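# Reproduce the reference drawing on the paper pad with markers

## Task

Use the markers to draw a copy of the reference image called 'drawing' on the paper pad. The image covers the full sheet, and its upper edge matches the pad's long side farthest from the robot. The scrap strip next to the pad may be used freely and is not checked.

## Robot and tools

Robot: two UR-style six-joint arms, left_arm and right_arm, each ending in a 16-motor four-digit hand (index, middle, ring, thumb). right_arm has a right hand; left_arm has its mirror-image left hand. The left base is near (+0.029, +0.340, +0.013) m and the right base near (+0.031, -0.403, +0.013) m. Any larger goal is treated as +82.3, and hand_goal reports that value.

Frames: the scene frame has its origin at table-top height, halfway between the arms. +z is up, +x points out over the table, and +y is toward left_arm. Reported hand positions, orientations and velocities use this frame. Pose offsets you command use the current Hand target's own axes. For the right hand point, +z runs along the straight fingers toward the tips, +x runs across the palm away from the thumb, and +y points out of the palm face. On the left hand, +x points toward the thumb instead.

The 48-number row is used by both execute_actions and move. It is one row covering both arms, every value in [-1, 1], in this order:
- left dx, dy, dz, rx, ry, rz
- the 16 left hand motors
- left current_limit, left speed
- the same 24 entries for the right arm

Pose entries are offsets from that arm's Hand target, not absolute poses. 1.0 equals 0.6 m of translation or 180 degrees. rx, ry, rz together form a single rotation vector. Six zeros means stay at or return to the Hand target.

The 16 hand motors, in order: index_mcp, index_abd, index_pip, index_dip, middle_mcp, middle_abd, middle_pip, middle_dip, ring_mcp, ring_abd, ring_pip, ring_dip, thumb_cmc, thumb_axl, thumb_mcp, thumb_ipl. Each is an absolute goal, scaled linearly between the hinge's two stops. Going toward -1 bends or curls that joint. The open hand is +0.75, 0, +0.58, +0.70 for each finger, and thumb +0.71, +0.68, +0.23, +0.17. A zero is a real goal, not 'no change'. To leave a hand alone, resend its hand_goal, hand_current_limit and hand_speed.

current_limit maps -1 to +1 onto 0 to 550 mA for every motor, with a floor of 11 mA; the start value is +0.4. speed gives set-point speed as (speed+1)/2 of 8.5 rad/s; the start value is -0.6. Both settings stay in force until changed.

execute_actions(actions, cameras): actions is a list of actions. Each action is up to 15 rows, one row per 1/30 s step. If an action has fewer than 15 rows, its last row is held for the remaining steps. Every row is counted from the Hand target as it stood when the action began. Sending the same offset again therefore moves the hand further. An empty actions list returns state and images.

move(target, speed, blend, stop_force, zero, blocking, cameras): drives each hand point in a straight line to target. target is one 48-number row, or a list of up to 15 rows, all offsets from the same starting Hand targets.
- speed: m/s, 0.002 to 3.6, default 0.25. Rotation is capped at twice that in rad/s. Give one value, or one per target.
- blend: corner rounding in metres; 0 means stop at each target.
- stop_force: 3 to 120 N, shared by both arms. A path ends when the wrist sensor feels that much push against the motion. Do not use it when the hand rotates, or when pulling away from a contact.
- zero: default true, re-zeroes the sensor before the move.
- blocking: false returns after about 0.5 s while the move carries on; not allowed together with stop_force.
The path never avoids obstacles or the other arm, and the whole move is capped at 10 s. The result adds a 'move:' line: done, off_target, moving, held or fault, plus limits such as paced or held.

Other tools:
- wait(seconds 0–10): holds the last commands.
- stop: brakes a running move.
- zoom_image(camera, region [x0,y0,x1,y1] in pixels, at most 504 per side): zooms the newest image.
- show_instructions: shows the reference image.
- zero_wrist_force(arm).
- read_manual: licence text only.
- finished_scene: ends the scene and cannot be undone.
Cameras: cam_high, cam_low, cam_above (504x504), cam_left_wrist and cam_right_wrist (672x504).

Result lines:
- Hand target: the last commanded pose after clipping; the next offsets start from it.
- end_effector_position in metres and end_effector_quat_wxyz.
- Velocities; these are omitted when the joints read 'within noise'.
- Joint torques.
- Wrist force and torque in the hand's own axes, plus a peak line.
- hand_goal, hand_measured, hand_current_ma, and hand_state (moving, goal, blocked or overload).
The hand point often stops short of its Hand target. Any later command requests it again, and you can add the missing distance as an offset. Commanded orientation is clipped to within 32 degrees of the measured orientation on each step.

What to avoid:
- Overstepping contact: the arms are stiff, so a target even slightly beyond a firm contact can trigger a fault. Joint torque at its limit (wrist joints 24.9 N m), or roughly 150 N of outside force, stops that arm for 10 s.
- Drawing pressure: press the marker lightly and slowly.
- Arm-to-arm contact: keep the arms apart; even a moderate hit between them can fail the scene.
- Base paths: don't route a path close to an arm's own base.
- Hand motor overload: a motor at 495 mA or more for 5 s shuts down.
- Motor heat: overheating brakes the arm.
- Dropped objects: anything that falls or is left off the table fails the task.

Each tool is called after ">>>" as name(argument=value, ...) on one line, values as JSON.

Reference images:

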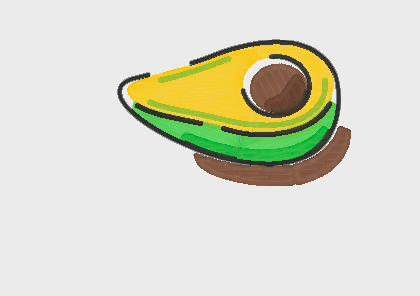

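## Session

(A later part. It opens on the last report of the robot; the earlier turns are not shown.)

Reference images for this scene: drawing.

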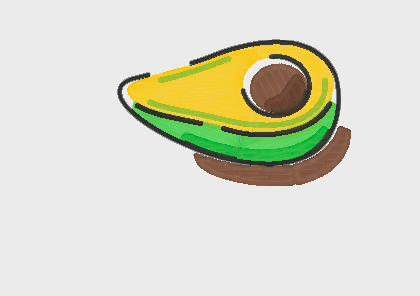

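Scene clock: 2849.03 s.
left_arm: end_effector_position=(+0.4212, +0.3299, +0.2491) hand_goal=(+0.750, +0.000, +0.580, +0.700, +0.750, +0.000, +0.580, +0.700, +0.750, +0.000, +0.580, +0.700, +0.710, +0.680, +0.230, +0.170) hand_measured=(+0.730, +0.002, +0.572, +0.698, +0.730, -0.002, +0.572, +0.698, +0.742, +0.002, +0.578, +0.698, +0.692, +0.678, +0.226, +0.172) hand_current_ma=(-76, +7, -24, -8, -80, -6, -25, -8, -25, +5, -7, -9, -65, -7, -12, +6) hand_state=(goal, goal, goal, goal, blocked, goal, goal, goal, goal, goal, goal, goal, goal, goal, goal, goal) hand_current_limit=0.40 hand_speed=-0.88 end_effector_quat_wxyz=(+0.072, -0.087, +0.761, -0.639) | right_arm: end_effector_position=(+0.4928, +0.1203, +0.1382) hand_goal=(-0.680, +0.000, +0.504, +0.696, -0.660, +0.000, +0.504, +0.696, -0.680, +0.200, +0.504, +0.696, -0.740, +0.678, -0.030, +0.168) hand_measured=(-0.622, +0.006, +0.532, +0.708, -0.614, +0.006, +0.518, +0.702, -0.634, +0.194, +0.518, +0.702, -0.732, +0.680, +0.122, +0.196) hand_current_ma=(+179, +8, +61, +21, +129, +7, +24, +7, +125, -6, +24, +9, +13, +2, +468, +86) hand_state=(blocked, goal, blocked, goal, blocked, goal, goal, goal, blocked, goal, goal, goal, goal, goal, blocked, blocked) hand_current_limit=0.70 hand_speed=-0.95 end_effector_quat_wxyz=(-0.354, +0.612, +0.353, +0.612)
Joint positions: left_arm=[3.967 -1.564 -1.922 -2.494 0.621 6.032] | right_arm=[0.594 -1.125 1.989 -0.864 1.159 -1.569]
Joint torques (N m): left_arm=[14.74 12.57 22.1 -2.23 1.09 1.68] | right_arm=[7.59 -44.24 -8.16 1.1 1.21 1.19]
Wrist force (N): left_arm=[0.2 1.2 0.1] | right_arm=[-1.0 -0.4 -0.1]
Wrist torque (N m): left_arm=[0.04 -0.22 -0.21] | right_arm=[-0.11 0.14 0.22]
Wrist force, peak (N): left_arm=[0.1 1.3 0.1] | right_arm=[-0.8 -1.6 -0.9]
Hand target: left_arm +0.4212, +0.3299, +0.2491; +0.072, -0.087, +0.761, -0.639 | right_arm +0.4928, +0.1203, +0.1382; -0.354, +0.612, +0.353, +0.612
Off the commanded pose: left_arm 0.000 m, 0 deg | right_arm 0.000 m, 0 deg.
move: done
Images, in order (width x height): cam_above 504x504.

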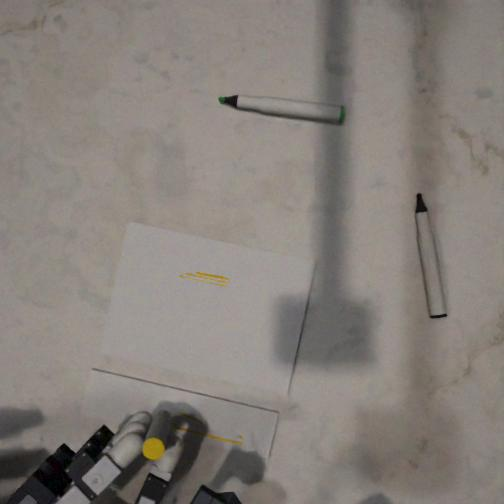

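>>> move(target=[[0,0,0,0,0,0,0.75,0,0.58,0.70,0.75,0,0.58,0.70,0.75,0,0.58,0.70,0.71,0.68,0.23,0.17,0.4,-0.88,-0.092,0.2,0.1,0,0,0,-0.68,0.0,0.504,0.696,-0.66,0,0.504,0.696,-0.68,0.2,0.504,0.696,-0.74,0.678,-0.03,0.168,0.7,-0.95],[0,0,0,0,0,0,0.75,0,0.58,0.70,0.75,0,0.58,0.70,0.75,0,0.58,0.70,0.71,0.68,0.23,0.17,0.4,-0.88,-0.1108,0.2,0.1,0,0,0,-0.68,0.0,0.504,0.696,-0.66,0,0.504,0.696,-0.68,0.2,0.504,0.696,-0.74,0.678,-0.03,0.168,0.7,-0.95],[0,0,0,0,0,0,0.75,0,0.58,0.70,0.75,0,0.58,0.70,0.75,0,0.58,0.70,0.71,0.68,0.23,0.17,0.4,-0.88,-0.1108,0.2276,0.0203,0,0,0,-0.68,0.0,0.504,0.696,-0.66,0,0.504,0.696,-0.68,0.2,0.504,0.696,-0.74,0.678,-0.03,0.168,0.7,-0.95],[0,0,0,0,0,0,0.75,0,0.58,0.70,0.75,0,0.58,0.70,0.75,0,0.58,0.70,0.71,0.68,0.23,0.17,0.4,-0.88,-0.1108,0.2302,0.0229,0,0,0,-0.68,0.0,0.504,0.696,-0.66,0,0.504,0.696,-0.68,0.2,0.504,0.696,-0.74,0.678,-0.03,0.168,0.7,-0.95],[0,0,0,0,0,0,0.75,0,0.58,0.70,0.75,0,0.58,0.70,0.75,0,0.58,0.70,0.71,0.68,0.23,0.17,0.4,-0.88,-0.1108,0.2026,0.1026,0,0,0,-0.68,0.0,0.504,0.696,-0.66,0,0.504,0.696,-0.68,0.2,0.504,0.696,-0.74,0.678,-0.03,0.168,0.7,-0.95],[0,0,0,0,0,0,0.75,0,0.58,0.70,0.75,0,0.58,0.70,0.75,0,0.58,0.70,0.71,0.68,0.23,0.17,0.4,-0.88,-0.1108,0.2058,0.1037,0,0,0,-0.68,0.0,0.504,0.696,-0.66,0,0.504,0.696,-0.68,0.2,0.504,0.696,-0.74,0.678,-0.03,0.168,0.7,-0.95],[0,0,0,0,0,0,0.75,0,0.58,0.70,0.75,0,0.58,0.70,0.75,0,0.58,0.70,0.71,0.68,0.23,0.17,0.4,-0.88,-0.1108,0.2333,0.0240,0,0,0,-0.68,0.0,0.504,0.696,-0.66,0,0.504,0.696,-0.68,0.2,0.504,0.696,-0.74,0.678,-0.03,0.168,0.7,-0.95],[0,0,0,0,0,0,0.75,0,0.58,0.70,0.75,0,0.58,0.70,0.75,0,0.58,0.70,0.71,0.68,0.23,0.17,0.4,-0.88,-0.1108,0.2365,0.0250,0,0,0,-0.68,0.0,0.504,0.696,-0.66,0,0.504,0.696,-0.68,0.2,0.504,0.696,-0.74,0.678,-0.03,0.168,0.7,-0.95],[0,0,0,0,0,0,0.75,0,0.58,0.70,0.75,0,0.58,0.70,0.75,0,0.58,0.70,0.71,0.68,0.23,0.17,0.4,-0.88,-0.1108,0.2117,0.0965,0,0,0,-0.68,0.0,0.504,0.696,-0.66,0,0.504,0.696,-0.68,0.2,0.504,0.696,-0.74,0.678,-0.03,0.168,0.7,-0.95],[0,0,0,0,0,0,0.75,0,0.58,0.70,0.75,0,0.58,0.70,0.75,0,0.58,0.70,0.71,0.68,0.23,0.17,0.4,-0.88,-0.1108,0.2177,0.0894,0,0,0,-0.68,0.0,0.504,0.696,-0.66,0,0.504,0.696,-0.68,0.2,0.504,0.696,-0.74,0.678,-0.03,0.168,0.7,-0.95],[0,0,0,0,0,0,0.75,0,0.58,0.70,0.75,0,0.58,0.70,0.75,0,0.58,0.70,0.71,0.68,0.23,0.17,0.4,-0.88,-0.1108,0.2402,0.0244,0,0,0,-0.68,0.0,0.504,0.696,-0.66,0,0.504,0.696,-0.68,0.2,0.504,0.696,-0.74,0.678,-0.03,0.168,0.7,-0.95],[0,0,0,0,0,0,0.75,0,0.58,0.70,0.75,0,0.58,0.70,0.75,0,0.58,0.70,0.71,0.68,0.23,0.17,0.4,-0.88,-0.1108,0.2434,0.0254,0,0,0,-0.68,0.0,0.504,0.696,-0.66,0,0.504,0.696,-0.68,0.2,0.504,0.696,-0.74,0.678,-0.03,0.168,0.7,-0.95],[0,0,0,0,0,0,0.75,0,0.58,0.70,0.75,0,0.58,0.70,0.75,0,0.58,0.70,0.71,0.68,0.23,0.17,0.4,-0.88,-0.1108,0.2242,0.0807,0,0,0,-0.68,0.0,0.504,0.696,-0.66,0,0.504,0.696,-0.68,0.2,0.504,0.696,-0.74,0.678,-0.03,0.168,0.7,-0.95],[0,0,0,0,0,0,0.75,0,0.58,0.70,0.75,0,0.58,0.70,0.75,0,0.58,0.70,0.71,0.68,0.23,0.17,0.4,-0.88,-0.08,0.2242,0.0807,0,0,0,-0.68,0.0,0.504,0.696,-0.66,0,0.504,0.696,-0.68,0.2,0.504,0.696,-0.74,0.678,-0.03,0.168,0.7,-0.95],[0,0,0,0,0,0,0.75,0,0.58,0.70,0.75,0,0.58,0.70,0.75,0,0.58,0.70,0.71,0.68,0.23,0.17,0.4,-0.88,0,0,0,0,0,0,-0.68,0.0,0.504,0.696,-0.66,0,0.504,0.696,-0.68,0.2,0.504,0.696,-0.74,0.678,-0.03,0.168,0.7,-0.95]], speed=[0.2,0.1,0.1,0.1,0.1,0.1,0.1,0.1,0.1,0.1,0.1,0.1,0.1,0.1,0.25], cameras=["cam_above"])

>>> zoom_image(camera="cam_above", region=[150, 250, 270, 310])

Scene clock: 2940.67 s.
left_arm: end_effector_position=(+0.4212, +0.3299, +0.2491) hand_goal=(+0.750, +0.000, +0.580, +0.700, +0.750, +0.000, +0.580, +0.700, +0.750, +0.000, +0.580, +0.700, +0.710, +0.680, +0.230, +0.170) hand_measured=(+0.730, +0.002, +0.572, +0.698, +0.730, -0.002, +0.572, +0.698, +0.742, +0.002, +0.578, +0.698, +0.692, +0.678, +0.226, +0.172) hand_current_ma=(-76, +7, -24, -8, -80, -6, -25, -8, -25, +5, -7, -9, -65, -7, -12, +6) hand_state=(goal, goal, goal, goal, blocked, goal, goal, goal, goal, goal, goal, goal, goal, goal, goal, goal) hand_current_limit=0.40 hand_speed=-0.88 end_effector_quat_wxyz=(+0.072, -0.087, +0.761, -0.639) | right_arm: end_effector_position=(+0.4928, +0.1202, +0.1382) hand_goal=(-0.680, +0.000, +0.504, +0.696, -0.660, +0.000, +0.504, +0.696, -0.680, +0.200, +0.504, +0.696, -0.740, +0.678, -0.030, +0.168) hand_measured=(-0.622, +0.006, +0.532, +0.708, -0.614, +0.008, +0.518, +0.702, -0.636, +0.196, +0.518, +0.704, -0.734, +0.680, +0.122, +0.196) hand_current_ma=(+175, +5, +61, +21, +128, +8, +24, +8, +124, -4, +26, +11, +10, +2, +467, +89) hand_state=(blocked, goal, blocked, goal, blocked, goal, goal, goal, blocked, goal, goal, goal, goal, goal, blocked, blocked) hand_current_limit=0.70 hand_speed=-0.95 end_effector_quat_wxyz=(-0.354, +0.612, +0.353, +0.612)
Joint positions: left_arm=[3.967 -1.564 -1.922 -2.494 0.621 6.032] | right_arm=[0.594 -1.125 1.989 -0.865 1.158 -1.569]
Joint torques (N m): left_arm=[14.5 13.38 21.86 -2.05 1.02 1.79] | right_arm=[8.85 -46.22 -6.27 1.15 1.46 1.31]
Wrist force (N): left_arm=[0.0 1.2 0.2] | right_arm=[-1.0 -0.4 -0.4]
Wrist torque (N m): left_arm=[0.03 -0.20 -0.23] | right_arm=[-0.08 0.15 0.22]
Wrist force, peak (N): left_arm=[0.1 1.4 0.1] | right_arm=[-1.7 1.5 0.0]
Hand target: left_arm +0.4212, +0.3299, +0.2491; +0.072, -0.087, +0.761, -0.639 | right_arm +0.4928, +0.1203, +0.1382; -0.354, +0.612, +0.353, +0.612
Off the commanded pose: left_arm 0.000 m, 0 deg | right_arm 0.000 m, 0 deg.
move: done
Images, in order (width x height): cam_above 504x504.

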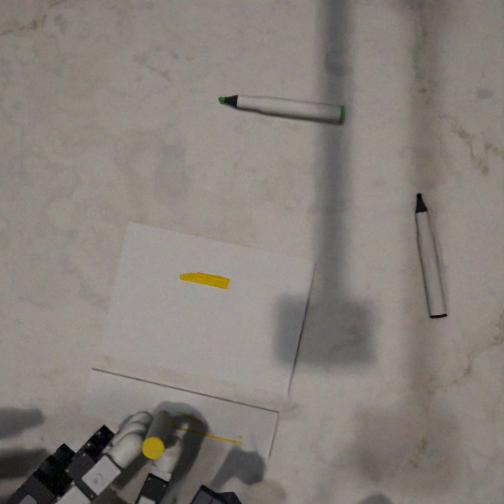

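Scaled by 4.200 from the camera's 504x504 image, which has a finer 720x720 frame.

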